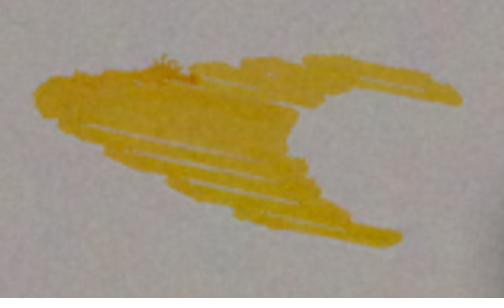

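>>> move(target=[[0,0,0,0,0,0,0.75,0,0.58,0.70,0.75,0,0.58,0.70,0.75,0,0.58,0.70,0.71,0.68,0.23,0.17,0.4,-0.88,-0.09,0.1868,0.1080,0,0,0,-0.68,0.0,0.504,0.696,-0.66,0,0.504,0.696,-0.68,0.2,0.504,0.696,-0.74,0.678,-0.03,0.168,0.7,-0.95],[0,0,0,0,0,0,0.75,0,0.58,0.70,0.75,0,0.58,0.70,0.75,0,0.58,0.70,0.71,0.68,0.23,0.17,0.4,-0.88,-0.1103,0.1868,0.1080,0,0,0,-0.68,0.0,0.504,0.696,-0.66,0,0.504,0.696,-0.68,0.2,0.504,0.696,-0.74,0.678,-0.03,0.168,0.7,-0.95],[0,0,0,0,0,0,0.75,0,0.58,0.70,0.75,0,0.58,0.70,0.75,0,0.58,0.70,0.71,0.68,0.23,0.17,0.4,-0.88,-0.1103,0.1976,0.0771,0,0,0,-0.68,0.0,0.504,0.696,-0.66,0,0.504,0.696,-0.68,0.2,0.504,0.696,-0.74,0.678,-0.03,0.168,0.7,-0.95],[0,0,0,0,0,0,0.75,0,0.58,0.70,0.75,0,0.58,0.70,0.75,0,0.58,0.70,0.71,0.68,0.23,0.17,0.4,-0.88,-0.1103,0.2133,0.0596,0,0,0,-0.68,0.0,0.504,0.696,-0.66,0,0.504,0.696,-0.68,0.2,0.504,0.696,-0.74,0.678,-0.03,0.168,0.7,-0.95],[0,0,0,0,0,0,0.75,0,0.58,0.70,0.75,0,0.58,0.70,0.75,0,0.58,0.70,0.71,0.68,0.23,0.17,0.4,-0.88,-0.1103,0.2040,0.0865,0,0,0,-0.68,0.0,0.504,0.696,-0.66,0,0.504,0.696,-0.68,0.2,0.504,0.696,-0.74,0.678,-0.03,0.168,0.7,-0.95],[0,0,0,0,0,0,0.75,0,0.58,0.70,0.75,0,0.58,0.70,0.75,0,0.58,0.70,0.71,0.68,0.23,0.17,0.4,-0.88,-0.1103,0.2037,0.0973,0,0,0,-0.68,0.0,0.504,0.696,-0.66,0,0.504,0.696,-0.68,0.2,0.504,0.696,-0.74,0.678,-0.03,0.168,0.7,-0.95],[0,0,0,0,0,0,0.75,0,0.58,0.70,0.75,0,0.58,0.70,0.75,0,0.58,0.70,0.71,0.68,0.23,0.17,0.4,-0.88,-0.1103,0.2175,0.0574,0,0,0,-0.68,0.0,0.504,0.696,-0.66,0,0.504,0.696,-0.68,0.2,0.504,0.696,-0.74,0.678,-0.03,0.168,0.7,-0.95],[0,0,0,0,0,0,0.75,0,0.58,0.70,0.75,0,0.58,0.70,0.75,0,0.58,0.70,0.71,0.68,0.23,0.17,0.4,-0.88,-0.1103,0.2221,0.0544,0,0,0,-0.68,0.0,0.504,0.696,-0.66,0,0.504,0.696,-0.68,0.2,0.504,0.696,-0.74,0.678,-0.03,0.168,0.7,-0.95],[0,0,0,0,0,0,0.75,0,0.58,0.70,0.75,0,0.58,0.70,0.75,0,0.58,0.70,0.71,0.68,0.23,0.17,0.4,-0.88,-0.1103,0.2159,0.0723,0,0,0,-0.68,0.0,0.504,0.696,-0.66,0,0.504,0.696,-0.68,0.2,0.504,0.696,-0.74,0.678,-0.03,0.168,0.7,-0.95],[0,0,0,0,0,0,0.75,0,0.58,0.70,0.75,0,0.58,0.70,0.75,0,0.58,0.70,0.71,0.68,0.23,0.17,0.4,-0.88,-0.1103,0.2210,0.0676,0,0,0,-0.68,0.0,0.504,0.696,-0.66,0,0.504,0.696,-0.68,0.2,0.504,0.696,-0.74,0.678,-0.03,0.168,0.7,-0.95],[0,0,0,0,0,0,0.75,0,0.58,0.70,0.75,0,0.58,0.70,0.75,0,0.58,0.70,0.71,0.68,0.23,0.17,0.4,-0.88,-0.1103,0.2266,0.0513,0,0,0,-0.68,0.0,0.504,0.696,-0.66,0,0.504,0.696,-0.68,0.2,0.504,0.696,-0.74,0.678,-0.03,0.168,0.7,-0.95],[0,0,0,0,0,0,0.75,0,0.58,0.70,0.75,0,0.58,0.70,0.75,0,0.58,0.70,0.71,0.68,0.23,0.17,0.4,-0.88,-0.1103,0.2315,0.0475,0,0,0,-0.68,0.0,0.504,0.696,-0.66,0,0.504,0.696,-0.68,0.2,0.504,0.696,-0.74,0.678,-0.03,0.168,0.7,-0.95],[0,0,0,0,0,0,0.75,0,0.58,0.70,0.75,0,0.58,0.70,0.75,0,0.58,0.70,0.71,0.68,0.23,0.17,0.4,-0.88,-0.1103,0.2253,0.0654,0,0,0,-0.68,0.0,0.504,0.696,-0.66,0,0.504,0.696,-0.68,0.2,0.504,0.696,-0.74,0.678,-0.03,0.168,0.7,-0.95],[0,0,0,0,0,0,0.75,0,0.58,0.70,0.75,0,0.58,0.70,0.75,0,0.58,0.70,0.71,0.68,0.23,0.17,0.4,-0.88,-0.1103,0.2292,0.0640,0,0,0,-0.68,0.0,0.504,0.696,-0.66,0,0.504,0.696,-0.68,0.2,0.504,0.696,-0.74,0.678,-0.03,0.168,0.7,-0.95],[0,0,0,0,0,0,0.75,0,0.58,0.70,0.75,0,0.58,0.70,0.75,0,0.58,0.70,0.71,0.68,0.23,0.17,0.4,-0.88,-0.1103,0.2360,0.0444,0,0,0,-0.68,0.0,0.504,0.696,-0.66,0,0.504,0.696,-0.68,0.2,0.504,0.696,-0.74,0.678,-0.03,0.168,0.7,-0.95]], speed=[0.25,0.1,0.12,0.12,0.12,0.12,0.12,0.12,0.12,0.12,0.12,0.12,0.12,0.12,0.12])

>>> move(target=[[0,0,0,0,0,0,0.75,0,0.58,0.70,0.75,0,0.58,0.70,0.75,0,0.58,0.70,0.71,0.68,0.23,0.17,0.4,-0.88,0,0.0037,-0.0006,0,0,0,-0.68,0.0,0.504,0.696,-0.66,0,0.504,0.696,-0.68,0.2,0.504,0.696,-0.74,0.678,-0.03,0.168,0.7,-0.95],[0,0,0,0,0,0,0.75,0,0.58,0.70,0.75,0,0.58,0.70,0.75,0,0.58,0.70,0.71,0.68,0.23,0.17,0.4,-0.88,0,-0.0031,0.0189,0,0,0,-0.68,0.0,0.504,0.696,-0.66,0,0.504,0.696,-0.68,0.2,0.504,0.696,-0.74,0.678,-0.03,0.168,0.7,-0.95],[0,0,0,0,0,0,0.75,0,0.58,0.70,0.75,0,0.58,0.70,0.75,0,0.58,0.70,0.71,0.68,0.23,0.17,0.4,-0.88,0,0.0004,0.0192,0,0,0,-0.68,0.0,0.504,0.696,-0.66,0,0.504,0.696,-0.68,0.2,0.504,0.696,-0.74,0.678,-0.03,0.168,0.7,-0.95],[0,0,0,0,0,0,0.75,0,0.58,0.70,0.75,0,0.58,0.70,0.75,0,0.58,0.70,0.71,0.68,0.23,0.17,0.4,-0.88,0,0.0071,-0.0004,0,0,0,-0.68,0.0,0.504,0.696,-0.66,0,0.504,0.696,-0.68,0.2,0.504,0.696,-0.74,0.678,-0.03,0.168,0.7,-0.95],[0,0,0,0,0,0,0.75,0,0.58,0.70,0.75,0,0.58,0.70,0.75,0,0.58,0.70,0.71,0.68,0.23,0.17,0.4,-0.88,0,0.0102,0.0007,0,0,0,-0.68,0.0,0.504,0.696,-0.66,0,0.504,0.696,-0.68,0.2,0.504,0.696,-0.74,0.678,-0.03,0.168,0.7,-0.95],[0,0,0,0,0,0,0.75,0,0.58,0.70,0.75,0,0.58,0.70,0.75,0,0.58,0.70,0.71,0.68,0.23,0.17,0.4,-0.88,0,0.0038,0.0194,0,0,0,-0.68,0.0,0.504,0.696,-0.66,0,0.504,0.696,-0.68,0.2,0.504,0.696,-0.74,0.678,-0.03,0.168,0.7,-0.95],[0,0,0,0,0,0,0.75,0,0.58,0.70,0.75,0,0.58,0.70,0.75,0,0.58,0.70,0.71,0.68,0.23,0.17,0.4,-0.88,0,0.0069,0.0204,0,0,0,-0.68,0.0,0.504,0.696,-0.66,0,0.504,0.696,-0.68,0.2,0.504,0.696,-0.74,0.678,-0.03,0.168,0.7,-0.95],[0,0,0,0,0,0,0.75,0,0.58,0.70,0.75,0,0.58,0.70,0.75,0,0.58,0.70,0.71,0.68,0.23,0.17,0.4,-0.88,0,0.0131,0.0025,0,0,0,-0.68,0.0,0.504,0.696,-0.66,0,0.504,0.696,-0.68,0.2,0.504,0.696,-0.74,0.678,-0.03,0.168,0.7,-0.95],[0,0,0,0,0,0,0.75,0,0.58,0.70,0.75,0,0.58,0.70,0.75,0,0.58,0.70,0.71,0.68,0.23,0.17,0.4,-0.88,0,0.0159,0.0044,0,0,0,-0.68,0.0,0.504,0.696,-0.66,0,0.504,0.696,-0.68,0.2,0.504,0.696,-0.74,0.678,-0.03,0.168,0.7,-0.95],[0,0,0,0,0,0,0.75,0,0.58,0.70,0.75,0,0.58,0.70,0.75,0,0.58,0.70,0.71,0.68,0.23,0.17,0.4,-0.88,0,0.0100,0.0215,0,0,0,-0.68,0.0,0.504,0.696,-0.66,0,0.504,0.696,-0.68,0.2,0.504,0.696,-0.74,0.678,-0.03,0.168,0.7,-0.95],[0,0,0,0,0,0,0.75,0,0.58,0.70,0.75,0,0.58,0.70,0.75,0,0.58,0.70,0.71,0.68,0.23,0.17,0.4,-0.88,0,0.0129,0.0233,0,0,0,-0.68,0.0,0.504,0.696,-0.66,0,0.504,0.696,-0.68,0.2,0.504,0.696,-0.74,0.678,-0.03,0.168,0.7,-0.95],[0,0,0,0,0,0,0.75,0,0.58,0.70,0.75,0,0.58,0.70,0.75,0,0.58,0.70,0.71,0.68,0.23,0.17,0.4,-0.88,0,0.0185,0.0070,0,0,0,-0.68,0.0,0.504,0.696,-0.66,0,0.504,0.696,-0.68,0.2,0.504,0.696,-0.74,0.678,-0.03,0.168,0.7,-0.95],[0,0,0,0,0,0,0.75,0,0.58,0.70,0.75,0,0.58,0.70,0.75,0,0.58,0.70,0.71,0.68,0.23,0.17,0.4,-0.88,0,0.0211,0.0097,0,0,0,-0.68,0.0,0.504,0.696,-0.66,0,0.504,0.696,-0.68,0.2,0.504,0.696,-0.74,0.678,-0.03,0.168,0.7,-0.95],[0,0,0,0,0,0,0.75,0,0.58,0.70,0.75,0,0.58,0.70,0.75,0,0.58,0.70,0.71,0.68,0.23,0.17,0.4,-0.88,0,0.0155,0.0260,0,0,0,-0.68,0.0,0.504,0.696,-0.66,0,0.504,0.696,-0.68,0.2,0.504,0.696,-0.74,0.678,-0.03,0.168,0.7,-0.95],[0,0,0,0,0,0,0.75,0,0.58,0.70,0.75,0,0.58,0.70,0.75,0,0.58,0.70,0.71,0.68,0.23,0.17,0.4,-0.88,0,0.0180,0.0286,0,0,0,-0.68,0.0,0.504,0.696,-0.66,0,0.504,0.696,-0.68,0.2,0.504,0.696,-0.74,0.678,-0.03,0.168,0.7,-0.95]], speed=0.12)

>>> move(target=[[0,0,0,0,0,0,0.75,0,0.58,0.70,0.75,0,0.58,0.70,0.75,0,0.58,0.70,0.71,0.68,0.23,0.17,0.4,-0.88,0,0.0056,-0.0163,0,0,0,-0.68,0.0,0.504,0.696,-0.66,0,0.504,0.696,-0.68,0.2,0.504,0.696,-0.74,0.678,-0.03,0.168,0.7,-0.95],[0,0,0,0,0,0,0.75,0,0.58,0.70,0.75,0,0.58,0.70,0.75,0,0.58,0.70,0.71,0.68,0.23,0.17,0.4,-0.88,0,0.0079,-0.0128,0,0,0,-0.68,0.0,0.504,0.696,-0.66,0,0.504,0.696,-0.68,0.2,0.504,0.696,-0.74,0.678,-0.03,0.168,0.7,-0.95],[0,0,0,0,0,0,0.75,0,0.58,0.70,0.75,0,0.58,0.70,0.75,0,0.58,0.70,0.71,0.68,0.23,0.17,0.4,-0.88,0,0.0020,0.0043,0,0,0,-0.68,0.0,0.504,0.696,-0.66,0,0.504,0.696,-0.68,0.2,0.504,0.696,-0.74,0.678,-0.03,0.168,0.7,-0.95],[0,0,0,0,0,0,0.75,0,0.58,0.70,0.75,0,0.58,0.70,0.75,0,0.58,0.70,0.71,0.68,0.23,0.17,0.4,-0.88,0,0.0038,0.0094,0,0,0,-0.68,0.0,0.504,0.696,-0.66,0,0.504,0.696,-0.68,0.2,0.504,0.696,-0.74,0.678,-0.03,0.168,0.7,-0.95],[0,0,0,0,0,0,0.75,0,0.58,0.70,0.75,0,0.58,0.70,0.75,0,0.58,0.70,0.71,0.68,0.23,0.17,0.4,-0.88,0,0.0099,-0.0085,0,0,0,-0.68,0.0,0.504,0.696,-0.66,0,0.504,0.696,-0.68,0.2,0.504,0.696,-0.74,0.678,-0.03,0.168,0.7,-0.95],[0,0,0,0,0,0,0.75,0,0.58,0.70,0.75,0,0.58,0.70,0.75,0,0.58,0.70,0.71,0.68,0.23,0.17,0.4,-0.88,0,0.0117,-0.0034,0,0,0,-0.68,0.0,0.504,0.696,-0.66,0,0.504,0.696,-0.68,0.2,0.504,0.696,-0.74,0.678,-0.03,0.168,0.7,-0.95],[0,0,0,0,0,0,0.75,0,0.58,0.70,0.75,0,0.58,0.70,0.75,0,0.58,0.70,0.71,0.68,0.23,0.17,0.4,-0.88,0,0.0044,0.0177,0,0,0,-0.68,0.0,0.504,0.696,-0.66,0,0.504,0.696,-0.68,0.2,0.504,0.696,-0.74,0.678,-0.03,0.168,0.7,-0.95],[0,0,0,0,0,0,0.75,0,0.58,0.70,0.75,0,0.58,0.70,0.75,0,0.58,0.70,0.71,0.68,0.23,0.17,0.4,-0.88,0,0.0055,0.0245,0,0,0,-0.68,0.0,0.504,0.696,-0.66,0,0.504,0.696,-0.68,0.2,0.504,0.696,-0.74,0.678,-0.03,0.168,0.7,-0.95],[0,0,0,0,0,0,0.75,0,0.58,0.70,0.75,0,0.58,0.70,0.75,0,0.58,0.70,0.71,0.68,0.23,0.17,0.4,-0.88,0,0.0137,0.0009,0,0,0,-0.68,0.0,0.504,0.696,-0.66,0,0.504,0.696,-0.68,0.2,0.504,0.696,-0.74,0.678,-0.03,0.168,0.7,-0.95],[0,0,0,0,0,0,0.75,0,0.58,0.70,0.75,0,0.58,0.70,0.75,0,0.58,0.70,0.71,0.68,0.23,0.17,0.4,-0.88,0,0.0074,-0.0139,0,0,0,-0.68,0.0,0.504,0.696,-0.66,0,0.504,0.696,-0.68,0.2,0.504,0.696,-0.74,0.678,-0.03,0.168,0.7,-0.95],[0,0,0,0,0,0,0.75,0,0.58,0.70,0.75,0,0.58,0.70,0.75,0,0.58,0.70,0.71,0.68,0.23,0.17,0.4,-0.88,0,-0.0060,-0.0255,0,0,0,-0.68,0.0,0.504,0.696,-0.66,0,0.504,0.696,-0.68,0.2,0.504,0.696,-0.74,0.678,-0.03,0.168,0.7,-0.95],[0,0,0,0,0,0,0.75,0,0.58,0.70,0.75,0,0.58,0.70,0.75,0,0.58,0.70,0.71,0.68,0.23,0.17,0.4,-0.88,0,-0.0180,-0.0286,0,0,0,-0.68,0.0,0.504,0.696,-0.66,0,0.504,0.696,-0.68,0.2,0.504,0.696,-0.74,0.678,-0.03,0.168,0.7,-0.95],[0,0,0,0,0,0,0.75,0,0.58,0.70,0.75,0,0.58,0.70,0.75,0,0.58,0.70,0.71,0.68,0.23,0.17,0.4,-0.88,0,-0.0333,-0.0201,0,0,0,-0.68,0.0,0.504,0.696,-0.66,0,0.504,0.696,-0.68,0.2,0.504,0.696,-0.74,0.678,-0.03,0.168,0.7,-0.95],[0,0,0,0,0,0,0.75,0,0.58,0.70,0.75,0,0.58,0.70,0.75,0,0.58,0.70,0.71,0.68,0.23,0.17,0.4,-0.88,0,-0.0453,-0.0104,0,0,0,-0.68,0.0,0.504,0.696,-0.66,0,0.504,0.696,-0.68,0.2,0.504,0.696,-0.74,0.678,-0.03,0.168,0.7,-0.95],[0,0,0,0,0,0,0.75,0,0.58,0.70,0.75,0,0.58,0.70,0.75,0,0.58,0.70,0.71,0.68,0.23,0.17,0.4,-0.88,0.03,-0.0453,-0.0104,0,0,0,-0.68,0.0,0.504,0.696,-0.66,0,0.504,0.696,-0.68,0.2,0.504,0.696,-0.74,0.678,-0.03,0.168,0.7,-0.95]], speed=0.12)

Scene clock: 3283.13 s.
left_arm: end_effector_position=(+0.4212, +0.3299, +0.2491) hand_goal=(+0.750, +0.000, +0.580, +0.700, +0.750, +0.000, +0.580, +0.700, +0.750, +0.000, +0.580, +0.700, +0.710, +0.680, +0.230, +0.170) hand_measured=(+0.730, +0.002, +0.572, +0.698, +0.730, -0.002, +0.572, +0.698, +0.742, +0.002, +0.578, +0.698, +0.692, +0.678, +0.226, +0.172) hand_current_ma=(-76, +7, -24, -8, -80, -6, -25, -8, -25, +5, -7, -9, -65, -7, -12, +6) hand_state=(goal, goal, goal, goal, blocked, goal, goal, goal, goal, goal, goal, goal, goal, goal, goal, goal) hand_current_limit=0.40 hand_speed=-0.88 end_effector_quat_wxyz=(+0.072, -0.087, +0.761, -0.639) | right_arm: end_effector_position=(+0.6061, +0.0159, +0.0713) hand_goal=(-0.680, +0.000, +0.504, +0.696, -0.660, +0.000, +0.504, +0.696, -0.680, +0.200, +0.504, +0.696, -0.740, +0.678, -0.030, +0.168) hand_measured=(-0.624, +0.002, +0.532, +0.708, -0.614, +0.004, +0.518, +0.702, -0.636, +0.192, +0.518, +0.704, -0.736, +0.680, +0.122, +0.196) hand_current_ma=(+169, +1, +61, +21, +127, +4, +24, +8, +122, -9, +26, +11, +5, +2, +468, +91) hand_state=(blocked, goal, blocked, goal, blocked, goal, goal, goal, blocked, goal, goal, goal, goal, goal, blocked, blocked) hand_current_limit=0.70 hand_speed=-0.95 end_effector_quat_wxyz=(-0.354, +0.612, +0.353, +0.612)
Joint positions: left_arm=[3.967 -1.564 -1.922 -2.494 0.621 6.032] | right_arm=[0.267 -0.971 1.982 -1.012 0.831 -1.568]
Joint torques (N m): left_arm=[13.33 12.79 19.97 -1.89 0.35 1.9] | right_arm=[-6.59 -47.48 -3.86 -3.16 -1.65 1.56]
Wrist force (N): left_arm=[-0.3 1.2 0.1] | right_arm=[0.5 -0.2 -0.1]
Wrist torque (N m): left_arm=[0.04 -0.17 -0.25] | right_arm=[-0.05 0.04 0.15]
Wrist force, peak (N): left_arm=[0.1 1.4 0.2] | right_arm=[-2.1 1.0 0.1]
Hand target: left_arm +0.4212, +0.3299, +0.2491; +0.072, -0.087, +0.761, -0.639 | right_arm +0.6061, +0.0158, +0.0713; -0.354, +0.612, +0.353, +0.612
Off the commanded pose: left_arm 0.000 m, 0 deg | right_arm 0.000 m, 0 deg.
move: done

Scene clock: 3288.37 s.
left_arm: end_effector_position=(+0.4212, +0.3299, +0.2491) hand_goal=(+0.750, +0.000, +0.580, +0.700, +0.750, +0.000, +0.580, +0.700, +0.750, +0.000, +0.580, +0.700, +0.710, +0.680, +0.230, +0.170) hand_measured=(+0.730, +0.002, +0.572, +0.698, +0.730, -0.002, +0.572, +0.698, +0.742, +0.002, +0.578, +0.698, +0.692, +0.678, +0.226, +0.172) hand_current_ma=(-76, +7, -24, -8, -80, -6, -25, -8, -25, +5, -7, -9, -65, -7, -12, +6) hand_state=(goal, goal, goal, goal, blocked, goal, goal, goal, goal, goal, goal, goal, goal, goal, goal, goal) hand_current_limit=0.40 hand_speed=-0.88 end_effector_quat_wxyz=(+0.072, -0.087, +0.761, -0.639) | right_arm: end_effector_position=(+0.6240, +0.0253, +0.0713) hand_goal=(-0.680, +0.000, +0.504, +0.696, -0.660, +0.000, +0.504, +0.696, -0.680, +0.200, +0.504, +0.696, -0.740, +0.678, -0.030, +0.168) hand_measured=(-0.624, +0.002, +0.532, +0.708, -0.614, +0.004, +0.518, +0.702, -0.636, +0.192, +0.518, +0.704, -0.736, +0.680, +0.122, +0.196) hand_current_ma=(+169, +2, +61, +21, +127, +4, +24, +8, +122, -9, +27, +11, +4, +2, +468, +91) hand_state=(blocked, goal, blocked, goal, blocked, goal, goal, goal, blocked, goal, goal, goal, goal, goal, blocked, blocked) hand_current_limit=0.70 hand_speed=-0.95 end_effector_quat_wxyz=(-0.354, +0.612, +0.353, +0.612)
Joint positions: left_arm=[3.967 -1.564 -1.922 -2.494 0.621 6.032] | right_arm=[0.275 -0.942 1.92 -0.979 0.839 -1.568]
Joint torques (N m): left_arm=[13.36 13.18 19.63 -1.85 0.3 1.83] | right_arm=[7.21 -25.44 -19.12 1.28 1.47 -0.84]
Wrist force (N): left_arm=[0.0 1.2 0.1] | right_arm=[0.6 -0.2 -0.4]
Wrist torque (N m): left_arm=[0.04 -0.21 -0.23] | right_arm=[-0.07 0.00 0.18]
Wrist force, peak (N): left_arm=[0.1 1.3 0.2] | right_arm=[1.2 -0.6 0.7]
Hand target: left_arm +0.4212, +0.3299, +0.2491; +0.072, -0.087, +0.761, -0.639 | right_arm +0.6240, +0.0253, +0.0713; -0.354, +0.612, +0.353, +0.612
Off the commanded pose: left_arm 0.000 m, 0 deg | right_arm 0.000 m, 0 deg.
move: done

Scene clock: 3294.37 s.
left_arm: end_effector_position=(+0.4212, +0.3299, +0.2491) hand_goal=(+0.750, +0.000, +0.580, +0.700, +0.750, +0.000, +0.580, +0.700, +0.750, +0.000, +0.580, +0.700, +0.710, +0.680, +0.230, +0.170) hand_measured=(+0.730, +0.002, +0.572, +0.698, +0.730, -0.002, +0.572, +0.698, +0.742, +0.002, +0.578, +0.698, +0.692, +0.678, +0.226, +0.172) hand_current_ma=(-76, +7, -24, -8, -80, -6, -25, -8, -25, +5, -7, -9, -65, -7, -12, +6) hand_state=(goal, goal, goal, goal, blocked, goal, goal, goal, goal, goal, goal, goal, goal, goal, goal, goal) hand_current_limit=0.40 hand_speed=-0.88 end_effector_quat_wxyz=(+0.072, -0.087, +0.761, -0.639) | right_arm: end_effector_position=(+0.5973, +0.0335, +0.0893) hand_goal=(-0.680, +0.000, +0.504, +0.696, -0.660, +0.000, +0.504, +0.696, -0.680, +0.200, +0.504, +0.696, -0.740, +0.678, -0.030, +0.168) hand_measured=(-0.624, +0.006, +0.532, +0.708, -0.614, +0.008, +0.518, +0.702, -0.636, +0.196, +0.518, +0.704, -0.734, +0.680, +0.122, +0.196) hand_current_ma=(+169, +5, +61, +21, +127, +10, +24, +8, +122, -3, +27, +11, +7, +2, +467, +91) hand_state=(blocked, goal, blocked, goal, blocked, goal, goal, goal, blocked, goal, goal, goal, goal, goal, blocked, blocked) hand_current_limit=0.70 hand_speed=-0.95 end_effector_quat_wxyz=(-0.354, +0.612, +0.353, +0.612)
Joint positions: left_arm=[3.967 -1.564 -1.922 -2.494 0.621 6.032] | right_arm=[0.31 -1.005 1.969 -0.966 0.874 -1.568]
Joint torques (N m): left_arm=[13.55 13.26 20.24 -1.85 0.22 1.78] | right_arm=[-0.85 -50 -19.78 1.38 -0.03 -0.66]
Wrist force (N): left_arm=[0.0 1.0 0.1] | right_arm=[-1.0 -0.2 -0.2]
Wrist torque (N m): left_arm=[0.02 -0.20 -0.23] | right_arm=[-0.07 0.14 0.20]
Wrist force, peak (N): left_arm=[-0.1 1.4 0.3] | right_arm=[-2.2 -0.3 -0.3]
Hand target: left_arm +0.4212, +0.3299, +0.2491; +0.072, -0.087, +0.761, -0.639 | right_arm +0.5974, +0.0334, +0.0893; -0.354, +0.612, +0.353, +0.612
Off the commanded pose: left_arm 0.000 m, 0 deg | right_arm 0.000 m, 0 deg.
move: done

>>> move(target=[0,0,0,0,0,0,0.75,0,0.58,0.70,0.75,0,0.58,0.70,0.75,0,0.58,0.70,0.71,0.68,0.23,0.17,0.4,-0.88,0.08,-0.1876,-0.1083,0,0,0,-0.68,0.0,0.504,0.696,-0.66,0,0.504,0.696,-0.68,0.2,0.504,0.696,-0.74,0.678,-0.03,0.168,0.7,-0.95], speed=0.25, cameras=["cam_above"])

>>> zoom_image(camera="cam_above", region=[165, 250, 295, 330])

Scene clock: 3301.73 s.
left_arm: end_effector_position=(+0.4212, +0.3299, +0.2491) hand_goal=(+0.750, +0.000, +0.580, +0.700, +0.750, +0.000, +0.580, +0.700, +0.750, +0.000, +0.580, +0.700, +0.710, +0.680, +0.230, +0.170) hand_measured=(+0.730, +0.002, +0.572, +0.698, +0.730, -0.002, +0.572, +0.698, +0.742, +0.002, +0.578, +0.698, +0.692, +0.678, +0.226, +0.172) hand_current_ma=(-76, +7, -24, -8, -80, -6, -25, -8, -25, +5, -7, -9, -65, -7, -12, +6) hand_state=(goal, goal, goal, goal, blocked, goal, goal, goal, goal, goal, goal, goal, goal, goal, goal, goal) hand_current_limit=0.40 hand_speed=-0.88 end_effector_quat_wxyz=(+0.072, -0.087, +0.761, -0.639) | right_arm: end_effector_position=(+0.4675, +0.0334, +0.1374) hand_goal=(-0.680, +0.000, +0.504, +0.696, -0.660, +0.000, +0.504, +0.696, -0.680, +0.200, +0.504, +0.696, -0.740, +0.678, -0.030, +0.168) hand_measured=(-0.624, +0.006, +0.532, +0.708, -0.614, +0.008, +0.518, +0.702, -0.636, +0.196, +0.518, +0.704, -0.734, +0.680, +0.122, +0.196) hand_current_ma=(+169, +5, +61, +21, +127, +10, +24, +8, +122, -3, +27, +11, +8, +2, +468, +91) hand_state=(blocked, goal, blocked, goal, blocked, goal, goal, goal, blocked, goal, goal, goal, goal, goal, blocked, blocked) hand_current_limit=0.70 hand_speed=-0.95 end_effector_quat_wxyz=(-0.354, +0.612, +0.353, +0.612)
Joint positions: left_arm=[3.967 -1.564 -1.922 -2.494 0.621 6.032] | right_arm=[0.441 -1.272 2.233 -0.962 1.005 -1.569]
Joint torques (N m): left_arm=[13.82 13.3 19.55 -1.75 0.29 1.77] | right_arm=[7.24 -39.78 -4.85 1.25 1.42 1.5]
Wrist force (N): left_arm=[-0.1 1.0 0.1] | right_arm=[-1.6 -0.4 -0.1]
Wrist torque (N m): left_arm=[0.02 -0.19 -0.23] | right_arm=[-0.09 0.20 0.17]
Wrist force, peak (N): left_arm=[0.0 1.3 0.3] | right_arm=[-1.7 1.2 0.3]
Hand target: left_arm +0.4212, +0.3299, +0.2491; +0.072, -0.087, +0.761, -0.639 | right_arm +0.4675, +0.0334, +0.1375; -0.354, +0.612, +0.353, +0.612
Off the commanded pose: left_arm 0.000 m, 0 deg | right_arm 0.000 m, 0 deg.
move: done
Images, in order (width x height): cam_above 504x504.

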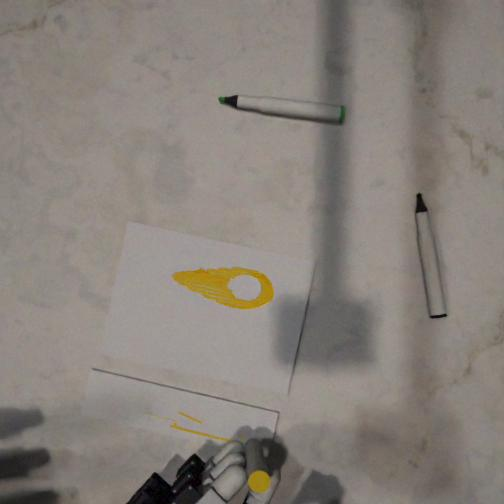

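Scaled by 3.877 from the camera's 504x504 image, which has a finer 720x720 frame.

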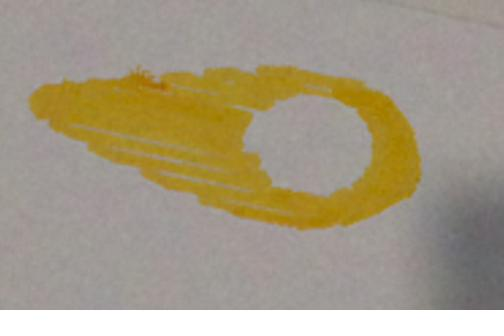

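>>> zoom_image(camera="cam_above", region=[170, 262, 240, 314])

>>> zoom_image(camera="cam_above", region=[210, 262, 280, 314])

Scaled by 7.200 from the camera's 504x504 image, which has a finer 720x720 frame.

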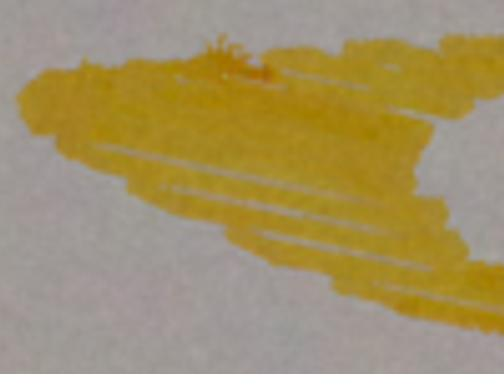

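Scaled by 7.200 from the camera's 504x504 image, which has a finer 720x720 frame.

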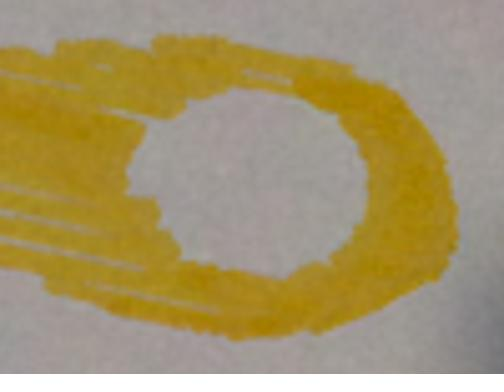

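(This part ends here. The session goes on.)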